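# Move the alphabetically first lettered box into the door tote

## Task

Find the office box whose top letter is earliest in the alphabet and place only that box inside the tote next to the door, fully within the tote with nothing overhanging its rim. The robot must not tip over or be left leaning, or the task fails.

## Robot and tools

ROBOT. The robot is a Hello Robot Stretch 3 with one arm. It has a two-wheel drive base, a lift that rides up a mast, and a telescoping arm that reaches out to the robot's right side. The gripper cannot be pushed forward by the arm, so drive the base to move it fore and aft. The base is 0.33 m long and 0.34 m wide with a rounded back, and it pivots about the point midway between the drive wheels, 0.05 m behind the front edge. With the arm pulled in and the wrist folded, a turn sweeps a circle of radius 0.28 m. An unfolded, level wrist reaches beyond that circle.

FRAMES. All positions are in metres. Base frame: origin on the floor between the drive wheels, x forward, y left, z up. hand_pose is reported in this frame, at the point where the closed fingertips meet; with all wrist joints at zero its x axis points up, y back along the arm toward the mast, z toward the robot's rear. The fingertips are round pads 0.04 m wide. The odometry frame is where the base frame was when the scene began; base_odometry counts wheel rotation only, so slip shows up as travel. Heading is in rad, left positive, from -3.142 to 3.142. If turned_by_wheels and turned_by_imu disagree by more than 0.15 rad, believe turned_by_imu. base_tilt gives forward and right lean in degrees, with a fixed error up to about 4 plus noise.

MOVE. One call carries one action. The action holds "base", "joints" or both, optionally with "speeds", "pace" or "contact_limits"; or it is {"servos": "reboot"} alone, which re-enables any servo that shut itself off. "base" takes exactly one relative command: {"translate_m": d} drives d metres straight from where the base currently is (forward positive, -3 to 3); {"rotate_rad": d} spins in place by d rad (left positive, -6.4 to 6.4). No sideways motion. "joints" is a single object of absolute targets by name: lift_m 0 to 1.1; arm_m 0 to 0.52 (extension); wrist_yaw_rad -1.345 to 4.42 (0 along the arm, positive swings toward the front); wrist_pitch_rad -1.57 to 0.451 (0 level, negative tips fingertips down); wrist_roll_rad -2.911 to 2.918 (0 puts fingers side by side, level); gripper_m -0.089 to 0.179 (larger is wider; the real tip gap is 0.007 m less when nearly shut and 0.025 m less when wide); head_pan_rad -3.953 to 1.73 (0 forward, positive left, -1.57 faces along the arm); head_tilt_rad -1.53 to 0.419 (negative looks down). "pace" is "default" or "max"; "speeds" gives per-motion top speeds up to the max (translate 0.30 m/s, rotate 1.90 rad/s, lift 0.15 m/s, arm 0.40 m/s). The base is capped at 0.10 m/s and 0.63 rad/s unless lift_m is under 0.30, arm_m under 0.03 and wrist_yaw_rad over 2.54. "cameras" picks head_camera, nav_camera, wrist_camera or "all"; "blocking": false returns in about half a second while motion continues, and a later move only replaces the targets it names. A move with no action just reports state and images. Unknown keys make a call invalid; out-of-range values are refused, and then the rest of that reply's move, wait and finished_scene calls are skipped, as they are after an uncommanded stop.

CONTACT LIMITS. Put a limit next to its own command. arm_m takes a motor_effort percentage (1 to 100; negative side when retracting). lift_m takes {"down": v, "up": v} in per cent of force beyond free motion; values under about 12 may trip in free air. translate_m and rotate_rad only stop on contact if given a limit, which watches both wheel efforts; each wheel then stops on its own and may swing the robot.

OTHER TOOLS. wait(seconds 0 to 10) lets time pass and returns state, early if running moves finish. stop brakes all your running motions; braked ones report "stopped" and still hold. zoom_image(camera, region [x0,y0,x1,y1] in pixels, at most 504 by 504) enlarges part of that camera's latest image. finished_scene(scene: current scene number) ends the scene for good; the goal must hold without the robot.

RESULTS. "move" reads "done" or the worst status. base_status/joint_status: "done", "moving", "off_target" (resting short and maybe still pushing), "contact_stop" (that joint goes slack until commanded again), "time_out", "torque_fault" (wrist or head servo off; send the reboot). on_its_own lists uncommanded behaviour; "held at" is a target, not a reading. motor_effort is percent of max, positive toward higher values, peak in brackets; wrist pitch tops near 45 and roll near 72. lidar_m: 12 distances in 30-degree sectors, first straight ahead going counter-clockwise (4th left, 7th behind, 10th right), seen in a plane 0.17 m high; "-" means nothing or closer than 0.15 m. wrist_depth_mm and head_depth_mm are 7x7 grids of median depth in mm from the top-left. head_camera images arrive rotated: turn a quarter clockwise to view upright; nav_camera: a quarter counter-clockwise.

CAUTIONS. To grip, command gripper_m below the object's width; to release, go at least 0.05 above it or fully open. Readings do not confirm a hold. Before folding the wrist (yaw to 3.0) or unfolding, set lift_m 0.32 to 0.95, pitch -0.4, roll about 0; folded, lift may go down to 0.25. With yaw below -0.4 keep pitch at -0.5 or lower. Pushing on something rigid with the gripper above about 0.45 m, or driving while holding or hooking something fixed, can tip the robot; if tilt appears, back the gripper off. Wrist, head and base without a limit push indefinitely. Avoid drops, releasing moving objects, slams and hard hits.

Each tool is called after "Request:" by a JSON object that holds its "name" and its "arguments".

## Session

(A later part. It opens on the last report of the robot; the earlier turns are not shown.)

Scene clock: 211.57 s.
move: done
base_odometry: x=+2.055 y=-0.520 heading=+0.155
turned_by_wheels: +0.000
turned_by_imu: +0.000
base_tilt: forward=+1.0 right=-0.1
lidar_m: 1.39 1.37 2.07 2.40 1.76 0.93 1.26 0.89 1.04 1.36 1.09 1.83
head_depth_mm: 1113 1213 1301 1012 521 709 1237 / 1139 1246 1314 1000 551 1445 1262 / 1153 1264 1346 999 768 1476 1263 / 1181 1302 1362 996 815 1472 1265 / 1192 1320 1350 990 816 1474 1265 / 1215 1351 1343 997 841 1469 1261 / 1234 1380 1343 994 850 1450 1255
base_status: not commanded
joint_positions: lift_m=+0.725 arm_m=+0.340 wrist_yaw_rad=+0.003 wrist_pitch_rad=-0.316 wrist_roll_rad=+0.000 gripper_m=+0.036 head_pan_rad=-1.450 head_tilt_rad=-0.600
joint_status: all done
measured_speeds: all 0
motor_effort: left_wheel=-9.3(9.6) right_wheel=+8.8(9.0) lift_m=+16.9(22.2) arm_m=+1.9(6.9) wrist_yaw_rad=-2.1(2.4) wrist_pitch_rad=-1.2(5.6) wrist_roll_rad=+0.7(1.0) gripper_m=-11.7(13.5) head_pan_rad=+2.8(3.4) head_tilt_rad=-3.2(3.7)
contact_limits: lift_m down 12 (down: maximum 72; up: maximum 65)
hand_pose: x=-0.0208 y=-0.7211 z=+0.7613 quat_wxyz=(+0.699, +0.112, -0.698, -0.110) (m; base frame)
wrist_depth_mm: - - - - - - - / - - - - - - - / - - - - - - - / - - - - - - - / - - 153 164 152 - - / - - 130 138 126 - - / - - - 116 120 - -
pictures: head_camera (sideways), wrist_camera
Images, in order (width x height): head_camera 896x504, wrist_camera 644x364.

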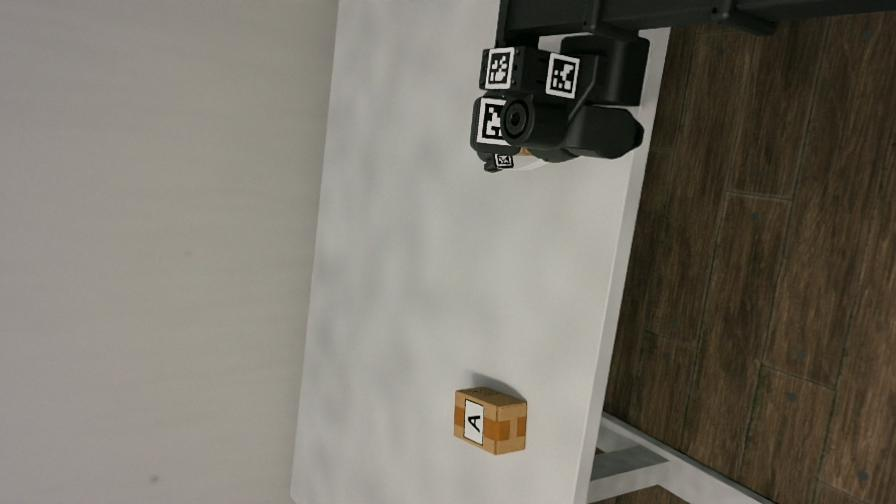

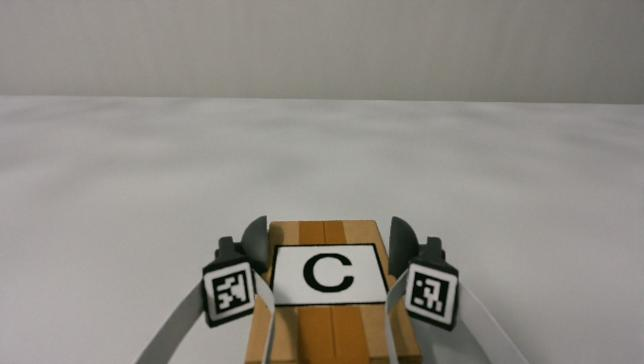

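Request:
{"name": "move", "arguments": {"joints": {"gripper_m": 0.179}, "cameras": ["wrist_camera"]}}

Request:
{"name": "move", "arguments": {"joints": {"arm_m": 0.19, "lift_m": 0.74}, "cameras": ["wrist_camera"]}}

Request:
{"name": "move", "arguments": {"base": {"translate_m": 0.36}, "joints": {"wrist_yaw_rad": 0.03}, "cameras": ["wrist_camera"]}}

Scene clock: 217.17 s.
move: done
base_odometry: x=+2.055 y=-0.520 heading=+0.155
turned_by_wheels: +0.000
turned_by_imu: +0.001
base_tilt: forward=+0.9 right=+0.0
lidar_m: 1.39 1.37 2.07 2.40 1.77 0.94 1.26 0.89 1.04 1.35 1.09 1.83
head_depth_mm: 1114 1222 1301 1001 520 712 1234 / 1135 1240 1316 1007 547 1439 1261 / 1150 1259 1337 996 769 1475 1260 / 1175 1289 1355 1000 817 1482 1258 / 1193 1318 1357 998 815 1470 1260 / 1218 1352 1358 993 838 1477 1255 / 1247 1374 1350 990 849 1445 1246
base_status: not commanded
joint_positions: lift_m=+0.725 arm_m=+0.340 wrist_yaw_rad=+0.003 wrist_pitch_rad=-0.335 wrist_roll_rad=+0.000 gripper_m=+0.179 head_pan_rad=-1.450 head_tilt_rad=-0.600
joint_status: all done
measured_speeds: all 0
motor_effort: left_wheel=-9.1(9.5) right_wheel=+8.5(8.9) lift_m=+29.5(29.5) arm_m=-14.4(14.5) wrist_yaw_rad=-2.0(2.4) wrist_pitch_rad=+2.5(3.0) wrist_roll_rad=+0.9(1.1) gripper_m=-0.5(95.1) head_pan_rad=+1.9(3.5) head_tilt_rad=-2.1(4.0)
contact_limits: lift_m down 12 (down: maximum 72; up: maximum 65)
hand_pose: x=-0.0208 y=-0.7191 z=+0.7567 quat_wxyz=(+0.698, +0.119, -0.697, -0.117) (m; base frame)
wrist_depth_mm: - - - - - - - / - - - - - - - / - - - - - - - / - - - - - - - / - - - 162 - - - / - 121 - 136 132 - 114 / - - - 115 111 - 107
pictures: wrist_camera
Images, in order (width x height): wrist_camera 644x364.

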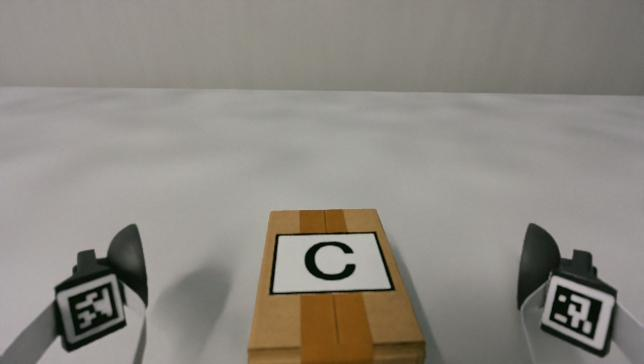

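Scene clock: 219.53 s.
move: done
base_odometry: x=+2.055 y=-0.520 heading=+0.155
turned_by_wheels: +0.000
turned_by_imu: +0.000
base_tilt: forward=+0.9 right=+0.1
lidar_m: 1.38 1.38 2.06 2.40 1.77 0.94 1.26 0.89 1.05 1.35 1.09 1.83
head_depth_mm: 1112 1215 1308 1003 792 404 1186 / 1132 1239 1319 1007 772 418 1214 / 1158 1262 1344 1000 789 1375 1232 / 1178 1284 1368 998 791 1476 1262 / 1190 1328 1347 994 813 1466 1257 / 1217 1346 1345 994 837 1475 1266 / 1240 1375 1342 994 848 1460 1252
base_status: not commanded
joint_positions: lift_m=+0.740 arm_m=+0.190 wrist_yaw_rad=+0.003 wrist_pitch_rad=-0.336 wrist_roll_rad=+0.000 gripper_m=+0.179 head_pan_rad=-1.450 head_tilt_rad=-0.600
joint_status: all done
measured_speeds: all 0
motor_effort: left_wheel=-9.0(9.3) right_wheel=+8.0(8.7) lift_m=+31.3(34.6) arm_m=-21.5(23.8) wrist_yaw_rad=-1.6(2.5) wrist_pitch_rad=+2.7(3.0) wrist_roll_rad=+0.7(1.0) gripper_m=-0.5(1.7) head_pan_rad=+1.3(3.4) head_tilt_rad=-3.3(4.1)
hand_pose: x=-0.0208 y=-0.5690 z=+0.7716 quat_wxyz=(+0.698, +0.119, -0.697, -0.117) (m; base frame)
wrist_depth_mm: - - - - - - - / - - - - - - - / - - - - - - - / - - - 252 - - - / - - - 263 - - - / - 121 - - - - 114 / - - - - - - 107
pictures: wrist_camera
Images, in order (width x height): wrist_camera 644x364.

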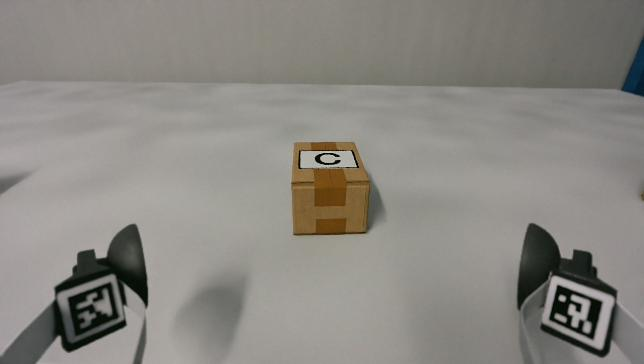

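Scene clock: 224.27 s.
move: done
base_odometry: x=+2.410 y=-0.464 heading=+0.155
turned_by_wheels: +0.000
turned_by_imu: +0.000
base_tilt: forward=+1.0 right=-0.3
lidar_m: 1.40 1.03 1.86 2.40 1.83 1.26 1.44 1.23 1.32 1.01 0.93 1.46
head_depth_mm: 1112 1224 1301 1006 796 404 1182 / 1137 1240 1316 1004 771 418 1216 / 1150 1278 1343 1002 777 1379 1227 / 1174 1296 1355 998 813 1472 1258 / 1200 1318 1354 995 840 1418 1252 / 1223 1335 1488 1000 840 1481 1263 / 1252 1380 1560 1696 862 1474 1251
base_status: done
joint_positions: lift_m=+0.740 arm_m=+0.190 wrist_yaw_rad=+0.027 wrist_pitch_rad=-0.336 wrist_roll_rad=+0.000 gripper_m=+0.179 head_pan_rad=-1.450 head_tilt_rad=-0.600
joint_status: all done
measured_speeds: all 0
motor_effort: left_wheel=+7.8(11.5) right_wheel=+1.9(13.3) lift_m=+29.5(31.5) arm_m=-19.9(22.4) wrist_yaw_rad=+3.6(6.3) wrist_pitch_rad=+2.7(3.0) wrist_roll_rad=+0.8(1.0) gripper_m=-0.6(1.3) head_pan_rad=+1.5(3.8) head_tilt_rad=-2.0(4.1)
hand_pose: x=-0.0152 y=-0.5689 z=+0.7716 quat_wxyz=(+0.699, +0.128, -0.695, -0.109) (m; base frame)
wrist_depth_mm: - - - - - - - / - - - - - - - / - - - - - - - / - - - 245 - - - / - - - 240 - - - / - 121 - - - - 114 / - - - - - - 106
pictures: wrist_camera
Images, in order (width x height): wrist_camera 644x364.

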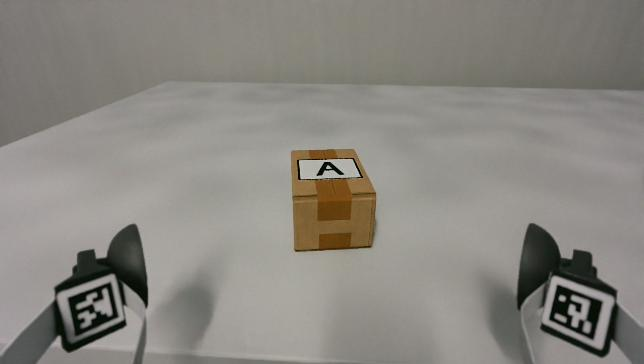

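Request:
{"name": "move", "arguments": {"joints": {"arm_m": 0.333, "lift_m": 0.73}, "contact_limits": {"arm_m": 45}}}

Request:
{"name": "move", "arguments": {"joints": {"gripper_m": 0.035}, "cameras": ["wrist_camera"]}}

Request:
{"name": "move", "arguments": {"joints": {"lift_m": 0.82}, "pace": "max", "cameras": ["wrist_camera", "head_camera"]}}

Request:
{"name": "move", "arguments": {"joints": {"arm_m": 0.005}, "speeds": {"arm_m": 0.25}}}

Request:
{"name": "move", "arguments": {"joints": {"wrist_yaw_rad": 2.65, "wrist_pitch_rad": -0.35}, "cameras": ["wrist_camera"]}}

Scene clock: 231.10 s.
move: done
base_odometry: x=+2.410 y=-0.464 heading=+0.155
turned_by_wheels: +0.000
turned_by_imu: +0.001
base_tilt: forward=+1.2 right=+0.0
lidar_m: 1.41 1.04 1.86 2.40 1.83 1.26 1.43 1.23 1.32 1.01 0.93 1.46
head_depth_mm: 1116 1226 1299 1003 522 1375 1244 / 1132 1243 1318 1000 540 1442 1255 / 1149 1263 1356 1009 770 1477 1256 / 1173 1289 1348 993 816 1479 1269 / 1198 1319 1360 1003 839 1424 1250 / 1218 1351 1504 996 842 1465 1250 / 1241 1378 1534 1674 866 1483 1257
base_status: not commanded
joint_positions: lift_m=+0.730 arm_m=+0.333 wrist_yaw_rad=+0.027 wrist_pitch_rad=-0.336 wrist_roll_rad=+0.000 gripper_m=+0.179 head_pan_rad=-1.450 head_tilt_rad=-0.600
joint_status: all done
measured_speeds: all 0
motor_effort: left_wheel=+8.1(8.3) right_wheel=+2.0(2.1) lift_m=+20.0(26.1) arm_m=+22.4(25.8) wrist_yaw_rad=+2.7(3.6) wrist_pitch_rad=+2.7(3.0) wrist_roll_rad=+0.7(1.1) gripper_m=-0.5(1.1) head_pan_rad=+1.9(3.4) head_tilt_rad=-2.9(3.6)
contact_limits: arm_m 45 (drawing in: default 39, maximum 55; extending or still: default 49, maximum 70)
hand_pose: x=-0.0152 y=-0.7119 z=+0.7615 quat_wxyz=(+0.699, +0.128, -0.695, -0.109) (m; base frame)
wrist_depth_mm: - - - - - - - / - - - - - - - / - - - - - - - / - - - - - - - / - - - 163 - - - / - 121 138 138 138 - 114 / - - 116 117 113 - 106
pictures: none

Scene clock: 233.07 s.
move: done
base_odometry: x=+2.410 y=-0.464 heading=+0.155
turned_by_wheels: +0.000
turned_by_imu: +0.000
base_tilt: forward=+1.0 right=-0.1
lidar_m: 1.40 1.03 1.86 2.40 1.83 1.26 1.44 1.22 1.32 1.00 0.93 1.45
head_depth_mm: 1120 1224 1314 1009 523 1377 1242 / 1141 1245 1322 1004 540 1438 1262 / 1159 1271 1338 998 771 1476 1263 / 1176 1294 1368 997 813 1485 1260 / 1196 1327 1356 999 840 1427 1249 / 1218 1354 1487 997 841 1478 1257 / 1249 1382 1540 1685 862 1471 1263
base_status: not commanded
joint_positions: lift_m=+0.730 arm_m=+0.333 wrist_yaw_rad=+0.029 wrist_pitch_rad=-0.336 wrist_roll_rad=+0.000 gripper_m=+0.036 head_pan_rad=-1.450 head_tilt_rad=-0.600
joint_status: all done
measured_speeds: all 0
motor_effort: left_wheel=+8.0(8.3) right_wheel=+1.6(2.3) lift_m=+20.5(20.8) arm_m=+18.4(22.5) wrist_yaw_rad=+2.1(3.7) wrist_pitch_rad=+2.9(3.2) wrist_roll_rad=+0.9(1.1) gripper_m=-13.3(95.2) head_pan_rad=+0.9(2.7) head_tilt_rad=-2.4(3.4)
contact_limits: arm_m 45 (drawing in: default 39, maximum 55; extending or still: default 49, maximum 70)
hand_pose: x=-0.0148 y=-0.7118 z=+0.7614 quat_wxyz=(+0.699, +0.129, -0.695, -0.109) (m; base frame)
wrist_depth_mm: - - - - - - - / - - - - - - - / - - - - - - - / - - - - - - - / - - 154 163 150 - - / - - 130 138 126 - - / - - - 120 113 - -
pictures: wrist_camera
Images, in order (width x height): wrist_camera 644x364.

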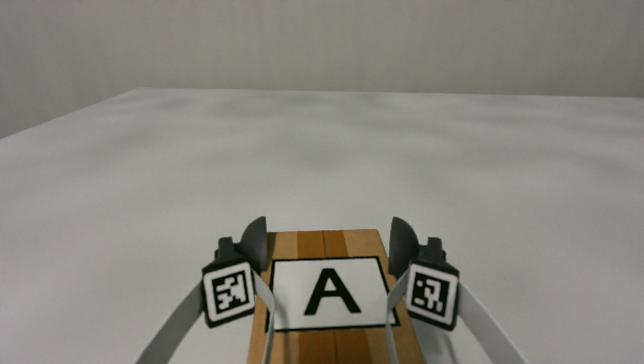

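Scene clock: 234.47 s.
move: done
base_odometry: x=+2.410 y=-0.464 heading=+0.155
turned_by_wheels: +0.000
turned_by_imu: +0.000
base_tilt: forward=+1.0 right=-0.2
lidar_m: 1.41 1.04 1.86 2.40 1.83 1.26 1.43 1.22 1.32 1.01 0.94 1.45
head_depth_mm: 1115 1224 1302 480 730 1452 1266 / 1136 1244 1315 504 730 1449 1266 / 1150 1278 1341 963 793 1470 1264 / 1170 1295 1357 999 815 1471 1259 / 1200 1321 1351 992 837 1430 1259 / 1221 1347 1490 996 843 1469 1257 / 1239 1377 1544 1696 861 1459 1265
base_status: not commanded
joint_positions: lift_m=+0.820 arm_m=+0.333 wrist_yaw_rad=+0.029 wrist_pitch_rad=-0.345 wrist_roll_rad=+0.000 gripper_m=+0.036 head_pan_rad=-1.450 head_tilt_rad=-0.600
joint_status: all done
measured_speeds: all 0
motor_effort: left_wheel=+7.7(8.0) right_wheel=+1.9(2.1) lift_m=+30.6(34.5) arm_m=+15.0(18.0) wrist_yaw_rad=+1.5(2.1) wrist_pitch_rad=+4.3(4.7) wrist_roll_rad=+0.9(1.0) gripper_m=-12.8(13.5) head_pan_rad=+1.0(3.5) head_tilt_rad=-1.8(3.6)
contact_limits: arm_m 45 (drawing in: default 39, maximum 55; extending or still: default 49, maximum 70)
hand_pose: x=-0.0148 y=-0.7109 z=+0.8495 quat_wxyz=(+0.699, +0.132, -0.694, -0.112) (m; base frame)
wrist_depth_mm: - - - - - - - / - - - - - - - / - - - - - - - / - - - - - - - / - - 154 163 151 - - / - - 130 138 126 - - / - - - 117 117 - -
pictures: head_camera (sideways), wrist_camera
Images, in order (width x height): head_camera 896x504, wrist_camera 644x364.

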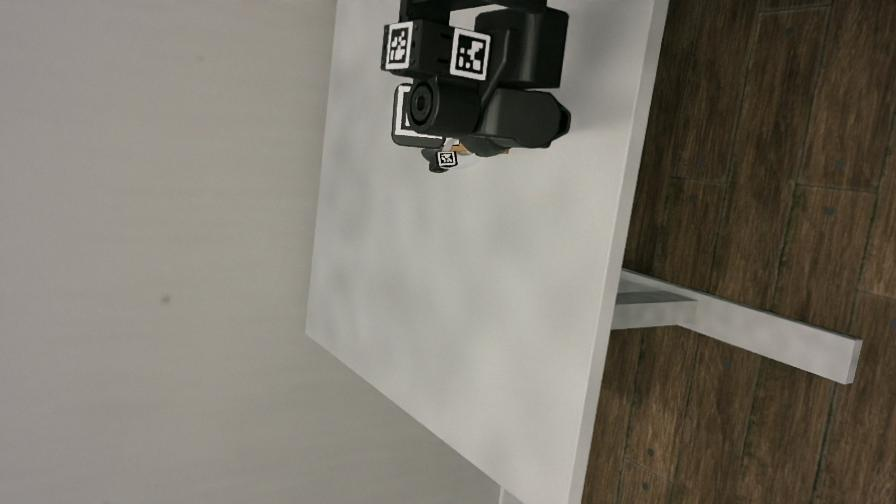

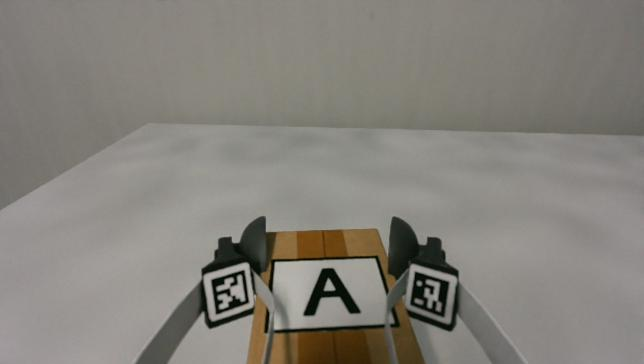

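Scene clock: 237.80 s.
move: done
base_odometry: x=+2.410 y=-0.464 heading=+0.155
turned_by_wheels: +0.000
turned_by_imu: +0.001
base_tilt: forward=+0.9 right=+0.0
lidar_m: 1.40 1.03 1.86 2.40 1.83 1.26 1.44 1.23 1.32 1.01 0.94 1.45
head_depth_mm: 1117 1223 1303 1008 793 1420 1265 / 1132 1242 1321 1008 792 498 324 / 1155 1266 1352 1002 793 508 338 / 1177 1299 1359 996 818 1471 1252 / 1194 1320 1355 998 839 1431 1254 / 1220 1351 1492 997 841 1473 1254 / 1236 1380 1552 1708 864 1469 1262
base_status: not commanded
joint_positions: lift_m=+0.820 arm_m=+0.005 wrist_yaw_rad=+0.029 wrist_pitch_rad=-0.345 wrist_roll_rad=+0.000 gripper_m=+0.036 head_pan_rad=-1.450 head_tilt_rad=-0.600
joint_status: all done
measured_speeds: all 0
motor_effort: left_wheel=+7.7(8.0) right_wheel=+2.0(2.3) lift_m=+20.8(30.8) arm_m=-21.4(25.1) wrist_yaw_rad=+1.7(2.1) wrist_pitch_rad=+4.1(4.7) wrist_roll_rad=+0.7(1.1) gripper_m=-12.9(14.0) head_pan_rad=+2.1(3.0) head_tilt_rad=-1.5(3.2)
hand_pose: x=-0.0148 y=-0.3829 z=+0.8494 quat_wxyz=(+0.699, +0.132, -0.694, -0.112) (m; base frame)
wrist_depth_mm: - - - - - - - / - - - - - - - / - - - - - - - / - - - - - - 447 / - - 153 163 150 - - / - - 130 139 127 - - / - - - 117 121 - -
pictures: none

Scene clock: 240.10 s.
move: done
base_odometry: x=+2.410 y=-0.464 heading=+0.155
turned_by_wheels: +0.000
turned_by_imu: +0.000
base_tilt: forward=+1.1 right=+0.0
lidar_m: 1.41 1.03 1.86 2.40 1.83 1.26 1.44 1.22 1.32 1.00 0.94 1.45
head_depth_mm: 1119 1220 1295 1007 794 1449 1290 / 1134 1248 1331 1004 794 1433 1266 / 1154 1270 1346 1000 793 1486 303 / 1178 1291 1365 1001 814 1465 1234 / 1195 1326 1352 999 839 1425 1253 / 1223 1349 1499 1003 839 1474 1257 / 1244 1371 1549 1693 864 1467 1260
base_status: not commanded
joint_positions: lift_m=+0.820 arm_m=+0.005 wrist_yaw_rad=+2.647 wrist_pitch_rad=-0.373 wrist_roll_rad=+0.000 gripper_m=+0.036 head_pan_rad=-1.450 head_tilt_rad=-0.600
joint_status: all done
measured_speeds: all 0
motor_effort: left_wheel=+7.9(8.0) right_wheel=+1.4(2.2) lift_m=+20.2(21.1) arm_m=-14.0(21.0) wrist_yaw_rad=+3.1(6.9) wrist_pitch_rad=+4.3(6.8) wrist_roll_rad=+0.8(1.0) gripper_m=-12.2(13.6) head_pan_rad=+0.9(2.7) head_tilt_rad=-1.8(2.9)
hand_pose: x=+0.0879 y=+0.0523 z=+0.8429 quat_wxyz=(+0.298, +0.705, -0.043, +0.642) (m; base frame)
wrist_depth_mm: - - - - - - - / - - - - - - - / - - - - - - - / - - - - - - - / - - - - - - - / - - 131 139 126 - - / 199 - - 117 120 - -
pictures: wrist_camera
Images, in order (width x height): wrist_camera 644x364.

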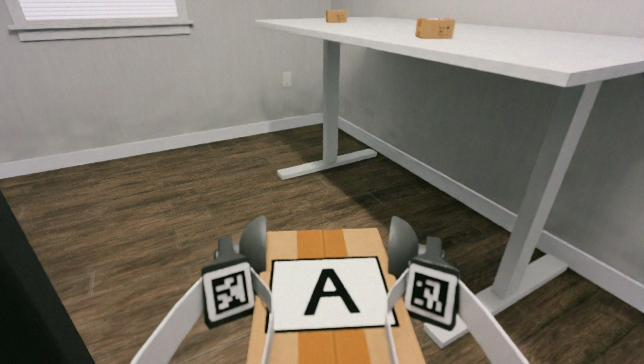

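Request:
{"name": "move", "arguments": {"base": {"rotate_rad": 1.978}, "joints": {"lift_m": 0.285, "head_pan_rad": 0.0}, "pace": "max"}}

Request:
{"name": "move", "arguments": {"base": {"translate_m": 2.047}, "pace": "max", "contact_limits": {"translate_m": 45}}}

Request:
{"name": "move", "arguments": {"base": {"rotate_rad": 1.164}, "pace": "max", "cameras": ["head_camera"]}}

Scene clock: 258.40 s.
move: done
base_odometry: x=+2.410 y=-0.464 heading=+2.133
turned_by_wheels: +1.977
turned_by_imu: +1.972
base_tilt: forward=+1.0 right=-0.1
lidar_m: 2.42 1.27 1.25 1.22 1.47 1.36 0.94 1.53 1.41 1.03 1.77 2.40
head_depth_mm: 2061 2239 2447 2302 1788 1482 1261 / 2130 2306 2509 2286 1788 1476 1263 / 2207 2428 2680 2273 1782 1476 1264 / 2343 2557 2787 2255 1771 1475 1265 / 2422 2629 2854 2244 1774 1467 1253 / 2561 2766 2763 2078 1780 1475 1258 / 1565 1728 1866 2114 1777 1472 1257
base_status: done
joint_positions: lift_m=+0.285 arm_m=+0.005 wrist_yaw_rad=+2.647 wrist_pitch_rad=-0.375 wrist_roll_rad=+0.000 gripper_m=+0.036 head_pan_rad=+0.002 head_tilt_rad=-0.600
joint_status: all done
measured_speeds: all 0
motor_effort: left_wheel=-10.9(15.9) right_wheel=+10.6(15.3) lift_m=+20.8(22.4) arm_m=-15.0(15.0) wrist_yaw_rad=+3.2(3.7) wrist_pitch_rad=+4.2(4.7) wrist_roll_rad=+0.8(1.1) gripper_m=-13.6(13.9) head_pan_rad=-3.1(4.6) head_tilt_rad=-1.2(3.6)
hand_pose: x=+0.0877 y=+0.0521 z=+0.3074 quat_wxyz=(+0.298, +0.706, -0.042, +0.641) (m; base frame)
wrist_depth_mm: - - - - - - - / - - - - - - - / - - - - - - - / 856 836 837 858 830 831 825 / 653 668 682 699 652 665 665 / 549 551 130 138 127 546 554 / 200 104 281 117 120 465 468
pictures: none

Scene clock: 266.67 s.
move: done
base_odometry: x=+1.320 y=+1.268 heading=+2.133
turned_by_wheels: +0.000
turned_by_imu: -0.001
base_tilt: forward=+1.0 right=-0.2
lidar_m: 0.53 0.66 1.37 0.72 0.67 1.37 2.96 2.28 1.73 0.87 0.57 0.52
head_depth_mm: 410 445 488 541 608 689 803 / 425 465 512 570 646 742 863 / 444 486 539 605 685 796 947 / 464 512 567 643 738 863 1044 / 487 537 601 684 795 941 1147 / 510 566 639 736 864 1038 1203 / 536 597 683 788 937 1147 1254
base_status: done
joint_positions: lift_m=+0.285 arm_m=+0.005 wrist_yaw_rad=+2.648 wrist_pitch_rad=-0.375 wrist_roll_rad=+0.000 gripper_m=+0.036 head_pan_rad=+0.000 head_tilt_rad=-0.600
joint_status: not commanded
measured_speeds: all 0
motor_effort: left_wheel=-1.4(12.8) right_wheel=+9.5(20.5) lift_m=+20.9(21.1) arm_m=-17.1(22.4) wrist_yaw_rad=+2.8(3.2) wrist_pitch_rad=+4.6(4.8) wrist_roll_rad=+0.9(1.1) gripper_m=-13.1(14.0) head_pan_rad=-2.8(4.9) head_tilt_rad=-1.0(3.1)
contact_limits: translate_m 45 (maximum 100)
hand_pose: x=+0.0876 y=+0.0521 z=+0.3074 quat_wxyz=(+0.298, +0.706, -0.042, +0.642) (m; base frame)
wrist_depth_mm: - - - - - - - / - - - - - - - / - - - - - - - / - 824 834 853 841 785 - / 641 659 679 693 659 637 - / 534 541 130 139 127 541 504 / 199 104 283 117 121 465 466
pictures: none

Scene clock: 268.53 s.
move: done
base_odometry: x=+1.320 y=+1.268 heading=-2.987
turned_by_wheels: +1.164
turned_by_imu: +1.159
base_tilt: forward=+0.9 right=-0.1
lidar_m: 1.76 0.64 0.59 1.37 3.19 2.27 1.73 0.77 0.55 0.52 0.54 0.73
head_depth_mm: 1861 1815 1791 1737 1693 1484 1267 / 2230 2422 2637 2234 1797 1480 1270 / 2220 2430 2673 2262 1768 1488 1267 / 2248 2454 2707 2266 1784 1465 1262 / 2251 2458 2727 2250 1783 1470 1250 / 2227 2496 2728 2257 1774 1471 1255 / 2237 2492 2703 2232 1768 1363 1228
base_status: done
joint_positions: lift_m=+0.285 arm_m=+0.005 wrist_yaw_rad=+2.648 wrist_pitch_rad=-0.375 wrist_roll_rad=+0.000 gripper_m=+0.036 head_pan_rad=+0.000 head_tilt_rad=-0.600
joint_status: not commanded
measured_speeds: all 0
motor_effort: left_wheel=-7.9(16.8) right_wheel=+7.2(17.5) lift_m=+22.0(22.1) arm_m=-21.2(22.4) wrist_yaw_rad=+2.6(3.2) wrist_pitch_rad=+4.2(4.9) wrist_roll_rad=+0.9(1.0) gripper_m=-13.1(13.7) head_pan_rad=-3.2(3.9) head_tilt_rad=-1.7(3.1)
hand_pose: x=+0.0876 y=+0.0521 z=+0.3074 quat_wxyz=(+0.298, +0.706, -0.042, +0.642) (m; base frame)
wrist_depth_mm: - - - - - - - / - - - - - - - / - - - - - - - / 853 850 850 780 762 839 829 / 651 649 683 700 660 660 657 / 544 546 130 138 126 550 547 / 200 104 282 117 121 462 461
pictures: head_camera (sideways)
Images, in order (width x height): head_camera 896x504.

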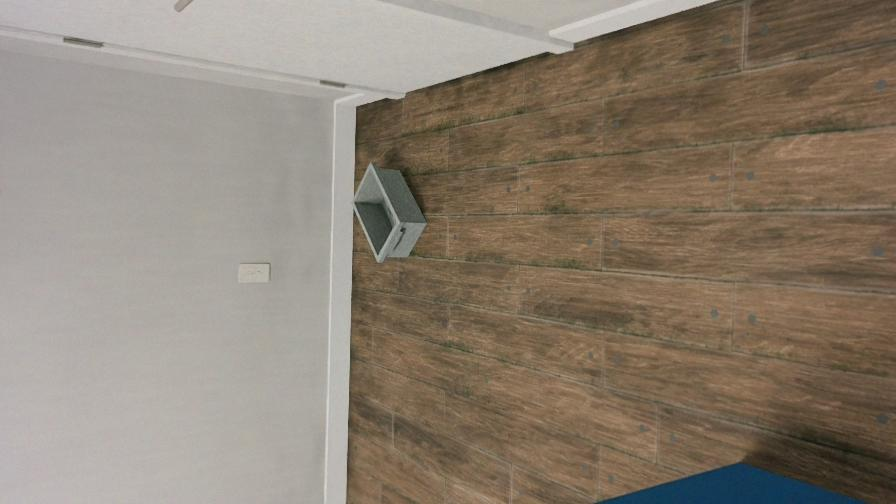

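Request:
{"name": "move", "arguments": {"base": {"rotate_rad": -0.06}, "pace": "max"}}

Request:
{"name": "move", "arguments": {"base": {"translate_m": 1.5}, "pace": "max", "contact_limits": {"translate_m": 45}}}

Request:
{"name": "move", "arguments": {"base": {"rotate_rad": 1.63}, "joints": {"head_pan_rad": -1.6, "head_tilt_rad": -0.8}, "pace": "max", "cameras": ["head_camera"]}}

Scene clock: 274.53 s.
move: done
base_odometry: x=+1.320 y=+1.268 heading=-3.047
turned_by_wheels: -0.060
turned_by_imu: -0.059
base_tilt: forward=+0.7 right=+0.0
lidar_m: 1.44 0.69 0.59 1.37 3.29 2.28 1.72 0.83 0.56 0.53 0.53 0.69
head_depth_mm: 1469 1477 1475 1524 1543 1416 1264 / 2191 2129 2155 2089 1799 1472 1265 / 2205 2469 2704 2261 1798 1478 1259 / 2233 2494 2720 2254 1777 1466 1266 / 2230 2432 2695 2246 1769 1477 1270 / 2223 2473 2652 2236 1779 1487 1255 / 2214 2408 2706 2242 1777 1481 1268
base_status: done
joint_positions: lift_m=+0.285 arm_m=+0.005 wrist_yaw_rad=+2.648 wrist_pitch_rad=-0.375 wrist_roll_rad=+0.000 gripper_m=+0.036 head_pan_rad=+0.000 head_tilt_rad=-0.600
joint_status: not commanded
measured_speeds: all 0
motor_effort: left_wheel=+8.3(10.2) right_wheel=-6.5(9.0) lift_m=+24.1(24.1) arm_m=-14.6(16.0) wrist_yaw_rad=+2.3(3.2) wrist_pitch_rad=+4.4(4.8) wrist_roll_rad=+0.8(1.0) gripper_m=-12.7(13.1) head_pan_rad=-3.0(3.1) head_tilt_rad=-1.0(2.7)
hand_pose: x=+0.0876 y=+0.0521 z=+0.3074 quat_wxyz=(+0.298, +0.706, -0.042, +0.642) (m; base frame)
wrist_depth_mm: - - - - - - - / - - - - - - - / - - - - - - - / 833 821 854 786 814 819 832 / 657 661 697 694 652 668 657 / 548 545 130 139 126 546 542 / 199 104 281 117 120 468 462
pictures: none

Scene clock: 280.93 s.
move: done
base_odometry: x=-0.174 y=+1.125 heading=-3.047
turned_by_wheels: +0.000
turned_by_imu: +0.000
base_tilt: forward=+0.9 right=-0.2
lidar_m: 1.10 1.12 1.43 2.74 1.00 0.85 2.36 0.61 0.42 0.37 0.38 0.48
head_depth_mm: 933 1012 1106 1120 1134 1076 1093 / 927 1018 1137 1285 1457 1442 1257 / 928 1021 1142 1286 1473 1477 1262 / 925 1016 1140 1288 1486 1477 1231 / 922 1016 1132 1277 1468 1477 1251 / 917 1010 1129 1275 1456 1462 1225 / 918 1005 1119 1271 1468 1472 1260
base_status: done
joint_positions: lift_m=+0.285 arm_m=+0.005 wrist_yaw_rad=+2.648 wrist_pitch_rad=-0.375 wrist_roll_rad=+0.000 gripper_m=+0.036 head_pan_rad=+0.000 head_tilt_rad=-0.600
joint_status: not commanded
measured_speeds: all 0
motor_effort: left_wheel=+4.4(17.9) right_wheel=+2.9(12.7) lift_m=+26.7(27.1) arm_m=-4.7(15.4) wrist_yaw_rad=+2.3(3.2) wrist_pitch_rad=+4.5(4.8) wrist_roll_rad=+0.8(1.1) gripper_m=-12.6(13.7) head_pan_rad=-1.8(3.7) head_tilt_rad=-1.7(2.9)
contact_limits: translate_m 45 (maximum 100)
hand_pose: x=+0.0876 y=+0.0521 z=+0.3074 quat_wxyz=(+0.298, +0.706, -0.042, +0.642) (m; base frame)
wrist_depth_mm: - - - - - - 752 / - - - - - - - / - - - - - - - / 836 842 826 835 847 831 - / 654 653 687 684 670 639 - / 541 542 130 139 126 541 524 / 199 104 281 117 120 464 465
pictures: none

Scene clock: 283.07 s.
move: done
base_odometry: x=-0.174 y=+1.125 heading=-1.417
turned_by_wheels: +1.630
turned_by_imu: +1.624
base_tilt: forward=+0.9 right=-0.3
lidar_m: 2.85 0.94 0.85 1.87 0.58 0.38 0.37 0.38 0.50 1.10 1.13 1.49
head_depth_mm: 984 1093 1169 1175 1139 1155 1128 / 976 1109 1296 1506 1476 1311 1169 / 976 1110 1296 1533 1512 1315 1161 / 970 1110 1296 1540 1438 1281 1159 / 970 1104 1280 1528 1516 1280 1159 / 965 1102 1281 1515 1502 1308 1155 / 965 1097 1270 1518 1508 1307 1167
base_status: done
joint_positions: lift_m=+0.285 arm_m=+0.005 wrist_yaw_rad=+2.648 wrist_pitch_rad=-0.375 wrist_roll_rad=+0.000 gripper_m=+0.036 head_pan_rad=-1.615 head_tilt_rad=-0.800
joint_status: all done
measured_speeds: translate_m=+0.000 rotate_rad=+0.000 lift_m=+0.000 arm_m=+0.000 wrist_yaw_rad=+0.000 wrist_pitch_rad=+0.000 wrist_roll_rad=+0.000 head_pan_rad=+0.024 head_tilt_rad=+0.000
motor_effort: left_wheel=-9.1(16.5) right_wheel=+9.5(16.4) lift_m=+27.8(28.2) arm_m=-19.6(19.6) wrist_yaw_rad=+2.8(3.3) wrist_pitch_rad=+4.6(4.8) wrist_roll_rad=+1.0(1.0) gripper_m=-11.9(13.7) head_pan_rad=+3.1(5.1) head_tilt_rad=-3.6(6.5)
hand_pose: x=+0.0876 y=+0.0521 z=+0.3074 quat_wxyz=(+0.298, +0.706, -0.042, +0.642) (m; base frame)
wrist_depth_mm: - - - - 784 - - / - - - - 857 - - / - - - - - - - / 838 834 855 828 836 834 838 / 647 657 686 699 659 656 671 / 543 542 130 139 126 553 547 / 199 104 282 117 121 459 460
pictures: head_camera (sideways)
Images, in order (width x height): head_camera 896x504.

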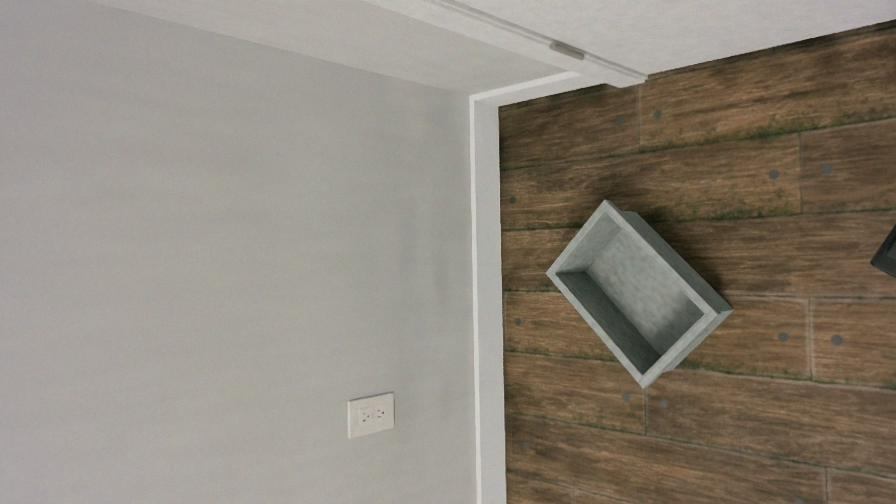

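Request:
{"name": "move", "arguments": {"base": {"translate_m": 0.106}, "joints": {"lift_m": 0.5}, "pace": "max"}}

Request:
{"name": "move", "arguments": {"joints": {"wrist_yaw_rad": 0.0, "arm_m": 0.25}, "pace": "max"}}

Request:
{"name": "move", "arguments": {"joints": {"wrist_pitch_rad": -1.4, "wrist_roll_rad": 0.73, "arm_m": 0.515, "lift_m": 0.45}, "cameras": ["head_camera","wrist_camera"]}}

Scene clock: 292.03 s.
move: done
base_odometry: x=-0.157 y=+1.021 heading=-1.417
turned_by_wheels: +0.000
turned_by_imu: +0.000
base_tilt: forward=+0.9 right=+0.0
lidar_m: 2.75 0.95 0.79 2.37 0.74 0.52 0.47 0.49 0.64 1.09 1.12 1.48
head_depth_mm: 974 1107 1285 1466 1446 1319 1162 / 968 1104 1281 1527 1511 1307 1171 / 967 1102 1273 1519 1456 1290 1168 / 967 1093 1271 1532 1469 1286 567 / 966 1098 1276 1523 1506 1308 1170 / 962 1107 1273 1531 1508 1315 1158 / 968 1093 1270 1530 1494 1307 1159
base_status: done
joint_positions: lift_m=+0.500 arm_m=+0.005 wrist_yaw_rad=+2.648 wrist_pitch_rad=-0.376 wrist_roll_rad=+0.000 gripper_m=+0.036 head_pan_rad=-1.600 head_tilt_rad=-0.800
joint_status: all done
measured_speeds: all 0
motor_effort: left_wheel=+4.4(9.3) right_wheel=-0.4(15.6) lift_m=+31.8(35.1) arm_m=-20.1(22.6) wrist_yaw_rad=+2.3(3.0) wrist_pitch_rad=+4.5(4.9) wrist_roll_rad=+0.8(1.1) gripper_m=-12.1(14.0) head_pan_rad=+2.5(4.3) head_tilt_rad=-2.2(4.2)
hand_pose: x=+0.0875 y=+0.0521 z=+0.5222 quat_wxyz=(+0.298, +0.706, -0.041, +0.641) (m; base frame)
wrist_depth_mm: - - - 738 - - - / - - - 820 - - - / - - - - - - - / - - - - - - - / - - - - - - - / 796 843 130 139 126 842 822 / 200 641 678 117 120 696 694
pictures: none

Scene clock: 293.87 s.
move: done
base_odometry: x=-0.157 y=+1.021 heading=-1.417
turned_by_wheels: +0.000
turned_by_imu: +0.000
base_tilt: forward=+1.0 right=-0.1
lidar_m: 2.75 0.96 0.79 2.38 0.74 0.52 0.47 0.49 0.64 1.09 1.12 1.48
head_depth_mm: 966 1106 1278 1463 1446 1307 1165 / 971 1105 1285 1536 1502 588 512 / 965 1098 1278 1524 747 1238 1164 / 970 1097 1267 1539 1335 1265 1169 / 965 1094 1274 1530 1504 1312 1159 / 963 1097 1273 1525 1517 1311 1161 / 962 1096 1277 1533 1503 1307 1160
base_status: not commanded
joint_positions: lift_m=+0.500 arm_m=+0.250 wrist_yaw_rad=+0.003 wrist_pitch_rad=-0.376 wrist_roll_rad=+0.000 gripper_m=+0.036 head_pan_rad=-1.600 head_tilt_rad=-0.800
joint_status: all done
measured_speeds: all 0
motor_effort: left_wheel=+4.3(4.4) right_wheel=-0.7(1.1) lift_m=+30.5(31.7) arm_m=+18.4(24.7) wrist_yaw_rad=-2.2(9.4) wrist_pitch_rad=+4.6(4.8) wrist_roll_rad=+0.9(1.2) gripper_m=-11.5(13.7) head_pan_rad=+3.8(4.9) head_tilt_rad=-2.9(4.2)
hand_pose: x=-0.0208 y=-0.6245 z=+0.5222 quat_wxyz=(+0.695, +0.134, -0.694, -0.131) (m; base frame)
wrist_depth_mm: - - - - - - - / - - - - - - - / - - 618 - - - - / - - - - - - - / - - 153 163 150 - - / 765 - 130 139 126 775 - / 684 645 672 117 121 672 -
pictures: none

Scene clock: 297.03 s.
move: done
base_odometry: x=-0.157 y=+1.021 heading=-1.417
turned_by_wheels: +0.000
turned_by_imu: +0.000
base_tilt: forward=+1.2 right=+0.0
lidar_m: 2.74 0.95 0.79 2.37 0.74 0.52 0.47 0.49 0.64 1.09 1.12 1.48
head_depth_mm: 967 1109 1285 1460 1441 1304 1152 / 967 1102 1275 1495 1451 652 562 / 965 1097 1279 882 1406 1286 1157 / 961 1095 1276 1488 1424 1270 1165 / 963 1098 1273 1520 1507 1306 1165 / 965 1099 1267 1516 1491 1316 1161 / 962 1093 1265 1516 1512 1306 1158
base_status: not commanded
joint_positions: lift_m=+0.450 arm_m=+0.515 wrist_yaw_rad=+0.003 wrist_pitch_rad=-1.397 wrist_roll_rad=+0.726 gripper_m=+0.036 head_pan_rad=-1.600 head_tilt_rad=-0.800
joint_status: all done
measured_speeds: all 0
motor_effort: left_wheel=+4.0(4.4) right_wheel=-0.6(1.0) lift_m=+24.7(27.0) arm_m=+21.9(25.2) wrist_yaw_rad=-1.9(2.4) wrist_pitch_rad=-0.6(4.8) wrist_roll_rad=+2.0(4.2) gripper_m=-12.7(13.5) head_pan_rad=+2.0(4.4) head_tilt_rad=-1.8(3.5)
hand_pose: x=-0.0216 y=-0.6804 z=+0.3321 quat_wxyz=(+0.315, +0.265, -0.698, -0.586) (m; base frame)
wrist_depth_mm: 385 440 508 487 476 458 441 / 448 527 507 491 466 454 442 / 462 535 519 - 466 460 447 / 550 533 512 - 462 462 442 / 558 535 399 162 170 458 446 / 556 538 130 139 126 464 438 / 553 528 519 117 120 453 442
pictures: head_camera (sideways), wrist_camera
Images, in order (width x height): head_camera 896x504, wrist_camera 644x364.

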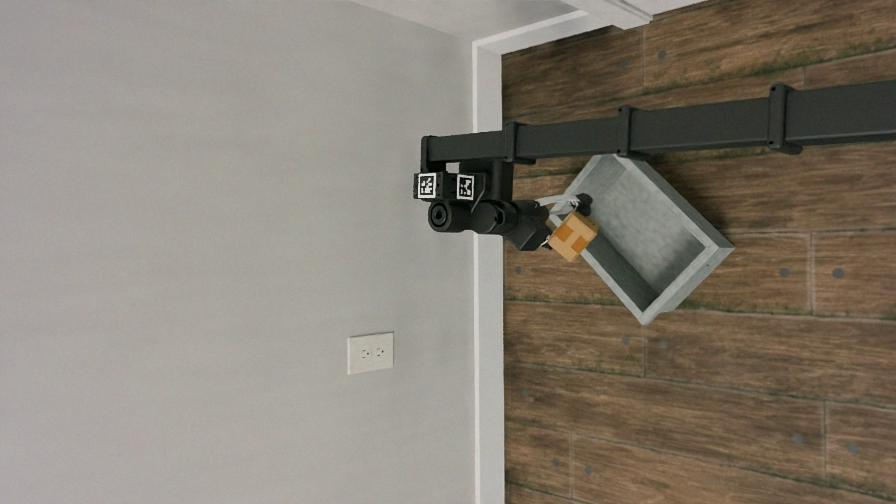

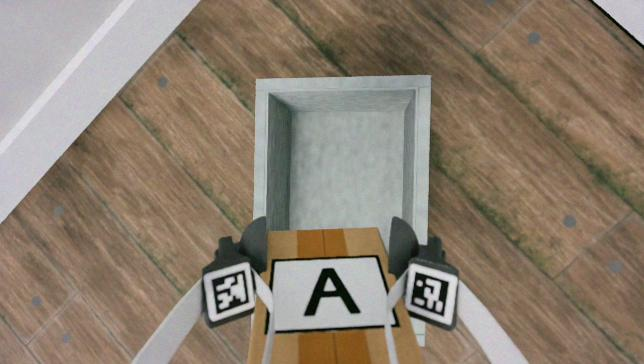

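Request:
{"name": "move", "arguments": {"base": {"translate_m": -0.008}, "joints": {"lift_m": 0.22}, "cameras": ["wrist_camera"]}}

Request:
{"name": "move", "arguments": {"joints": {"lift_m": 0.14}, "speeds": {"lift_m": 0.04}, "contact_limits": {"lift_m": {"down": 13}}, "cameras": ["wrist_camera"]}}

Scene clock: 305.53 s.
move: done
base_odometry: x=-0.159 y=+1.028 heading=-1.417
turned_by_wheels: +0.000
turned_by_imu: +0.001
base_tilt: forward=+1.0 right=+0.0
lidar_m: 2.76 0.96 0.80 2.34 0.73 0.51 0.46 0.48 0.63 0.65 1.12 1.48
head_depth_mm: 972 1104 1274 1448 1444 1311 1168 / 973 1097 1278 1530 1506 1308 1142 / 963 1102 1278 1539 1050 1238 1114 / 966 1097 1268 1524 1398 1267 1160 / 967 1096 1272 1517 1507 1280 1159 / 963 1094 1273 1523 1497 1320 1160 / 967 1092 1274 1517 1506 1306 1155
base_status: done
joint_positions: lift_m=+0.220 arm_m=+0.515 wrist_yaw_rad=+0.003 wrist_pitch_rad=-1.397 wrist_roll_rad=+0.726 gripper_m=+0.036 head_pan_rad=-1.600 head_tilt_rad=-0.800
joint_status: all done
measured_speeds: all 0
motor_effort: left_wheel=-5.7(7.1) right_wheel=-5.7(9.2) lift_m=+20.3(28.6) arm_m=+3.1(12.4) wrist_yaw_rad=-1.9(2.5) wrist_pitch_rad=-0.7(1.1) wrist_roll_rad=+2.2(2.3) gripper_m=-11.8(13.3) head_pan_rad=+1.7(4.0) head_tilt_rad=-1.1(2.7)
hand_pose: x=-0.0216 y=-0.6804 z=+0.1021 quat_wxyz=(+0.315, +0.265, -0.698, -0.586) (m; base frame)
wrist_depth_mm: 301 167 - - - 241 237 / 301 177 246 - - 242 238 / 299 188 266 - 205 150 238 / 301 188 271 - 203 148 239 / 301 191 233 162 168 243 238 / 299 180 131 138 127 244 239 / 298 162 234 117 121 245 239
pictures: wrist_camera
Images, in order (width x height): wrist_camera 644x364.

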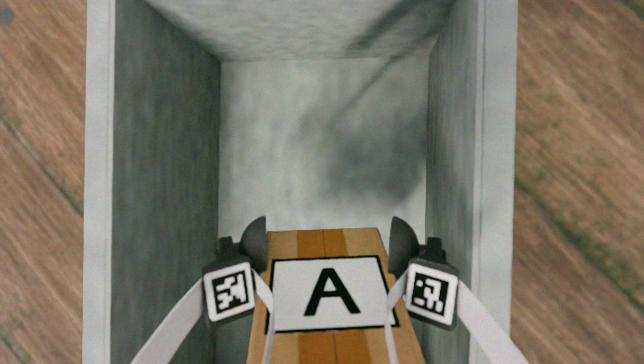

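Scene clock: 308.03 s.
move: done
base_odometry: x=-0.159 y=+1.028 heading=-1.417
turned_by_wheels: +0.000
turned_by_imu: +0.000
base_tilt: forward=+1.0 right=-0.2
lidar_m: 2.76 0.95 0.80 2.34 0.73 0.51 0.46 0.48 0.63 1.10 1.12 1.47
head_depth_mm: 967 1104 1288 1450 1451 1311 1161 / 967 1099 1284 1533 1506 1315 1160 / 964 1102 1280 1537 1302 1234 1122 / 964 1101 1278 1530 1428 1282 1169 / 970 1098 1279 1530 1500 1280 1160 / 963 1099 1279 1526 1503 1301 1166 / 965 1100 1269 1522 1502 1312 1165
base_status: not commanded
joint_positions: lift_m=+0.140 arm_m=+0.515 wrist_yaw_rad=+0.003 wrist_pitch_rad=-1.393 wrist_roll_rad=+0.726 gripper_m=+0.036 head_pan_rad=-1.600 head_tilt_rad=-0.800
joint_status: all done
measured_speeds: all 0
motor_effort: left_wheel=-5.8(6.0) right_wheel=-4.8(6.5) lift_m=+8.0(21.3) arm_m=-5.3(5.3) wrist_yaw_rad=-1.7(2.6) wrist_pitch_rad=-1.5(2.3) wrist_roll_rad=+2.1(2.3) gripper_m=-11.4(13.4) head_pan_rad=+2.7(3.9) head_tilt_rad=-1.6(1.8)
contact_limits: lift_m down 13 (down: maximum 72; up: maximum 65)
hand_pose: x=-0.0216 y=-0.6813 z=+0.0222 quat_wxyz=(+0.315, +0.264, -0.699, -0.585) (m; base frame)
wrist_depth_mm: - 175 194 185 179 111 74 / 137 175 194 186 179 110 74 / 137 176 194 186 178 109 - / 137 177 194 186 179 99 - / 139 178 192 185 176 119 - / 139 168 130 141 126 107 - / 139 152 111 105 121 97 -
pictures: wrist_camera
Images, in order (width x height): wrist_camera 644x364.

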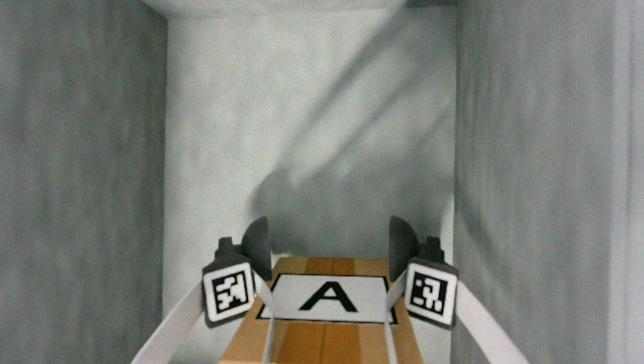

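Request:
{"name": "move", "arguments": {"joints": {"gripper_m": 0.114}, "cameras": ["wrist_camera"]}}

Request:
{"name": "move", "arguments": {"joints": {"lift_m": 0.42}, "cameras": ["wrist_camera"]}}

Scene clock: 313.47 s.
move: done
base_odometry: x=-0.159 y=+1.028 heading=-1.417
turned_by_wheels: +0.000
turned_by_imu: +0.001
base_tilt: forward=+1.0 right=-0.2
lidar_m: 2.76 0.95 0.80 2.33 0.73 0.51 0.46 0.48 0.63 1.10 1.12 1.48
head_depth_mm: 968 1107 1283 1453 1438 1304 1164 / 969 1099 1277 1524 1499 1300 1167 / 966 1102 1276 1523 1291 1235 1121 / 970 1100 1279 1522 1499 1269 1161 / 965 1103 1283 1535 1504 1304 1162 / 962 1104 1284 1523 1506 1315 1157 / 962 1094 1275 1531 1508 1314 1167
base_status: not commanded
joint_positions: lift_m=+0.140 arm_m=+0.515 wrist_yaw_rad=+0.003 wrist_pitch_rad=-1.379 wrist_roll_rad=+0.727 gripper_m=+0.114 head_pan_rad=-1.600 head_tilt_rad=-0.800
joint_status: all done
measured_speeds: all 0
motor_effort: left_wheel=-3.6(5.9) right_wheel=-6.9(7.4) lift_m=+23.9(23.9) arm_m=-19.8(19.8) wrist_yaw_rad=-1.9(2.1) wrist_pitch_rad=-4.1(4.5) wrist_roll_rad=+2.0(2.3) gripper_m=+4.2(98.9) head_pan_rad=+2.8(3.3) head_tilt_rad=+1.3(1.5)
contact_limits: lift_m down 13 (down: maximum 72; up: maximum 65)
hand_pose: x=-0.0216 y=-0.6849 z=+0.0225 quat_wxyz=(+0.317, +0.261, -0.703, -0.580) (m; base frame)
wrist_depth_mm: - 149 193 186 179 154 113 / 111 150 193 186 179 168 99 / 111 151 193 186 177 168 99 / 107 143 194 186 178 167 98 / - 144 191 185 178 165 104 / 113 124 190 175 162 125 103 / 113 124 192 103 116 162 97
pictures: wrist_camera
Images, in order (width x height): wrist_camera 644x364.

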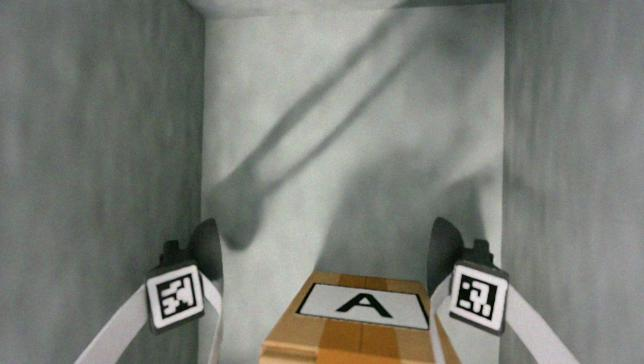

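Scene clock: 316.83 s.
move: done
base_odometry: x=-0.159 y=+1.028 heading=-1.417
turned_by_wheels: +0.000
turned_by_imu: +0.000
base_tilt: forward=+1.0 right=-0.2
lidar_m: 2.75 0.95 0.80 2.34 0.73 0.51 0.46 0.48 0.63 1.10 1.12 1.48
head_depth_mm: 974 1102 1284 1442 1438 1320 1166 / 970 1102 1281 1526 1463 1235 589 / 967 1101 1268 916 1371 1263 1162 / 966 1097 1281 1495 1412 1287 1158 / 964 1103 1280 1526 1502 1305 1160 / 967 1099 1277 1519 1506 1310 1161 / 960 1101 1275 1529 1508 1312 1168
base_status: not commanded
joint_positions: lift_m=+0.420 arm_m=+0.515 wrist_yaw_rad=+0.003 wrist_pitch_rad=-1.397 wrist_roll_rad=+0.727 gripper_m=+0.114 head_pan_rad=-1.600 head_tilt_rad=-0.800
joint_status: all done
measured_speeds: all 0
motor_effort: left_wheel=-3.5(3.9) right_wheel=-4.7(7.2) lift_m=+30.9(35.2) arm_m=-20.8(21.4) wrist_yaw_rad=-1.5(2.2) wrist_pitch_rad=-0.6(4.2) wrist_roll_rad=+1.8(2.0) gripper_m=+0.4(5.3) head_pan_rad=+2.7(3.7) head_tilt_rad=+0.7(1.5)
hand_pose: x=-0.0216 y=-0.6804 z=+0.3021 quat_wxyz=(+0.315, +0.264, -0.698, -0.587) (m; base frame)
wrist_depth_mm: 397 489 478 462 441 427 416 / 422 503 483 466 443 427 415 / 513 498 485 460 444 427 412 / 513 504 491 396 435 426 415 / 517 502 479 374 362 428 418 / 523 125 354 - - 124 420 / 525 124 481 460 336 430 413
pictures: wrist_camera
Images, in order (width x height): wrist_camera 644x364.

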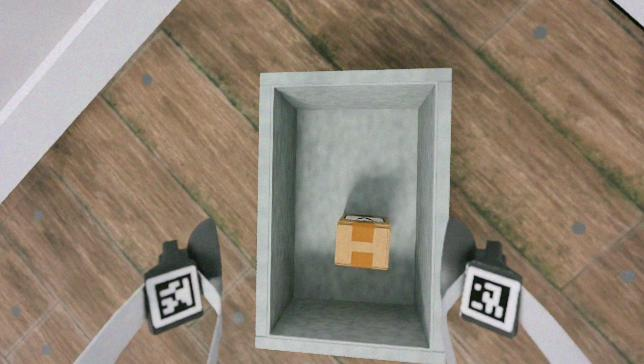

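Request:
{"name": "finished_scene", "arguments": {"scene": 3}}

The scene is finished: the task was done.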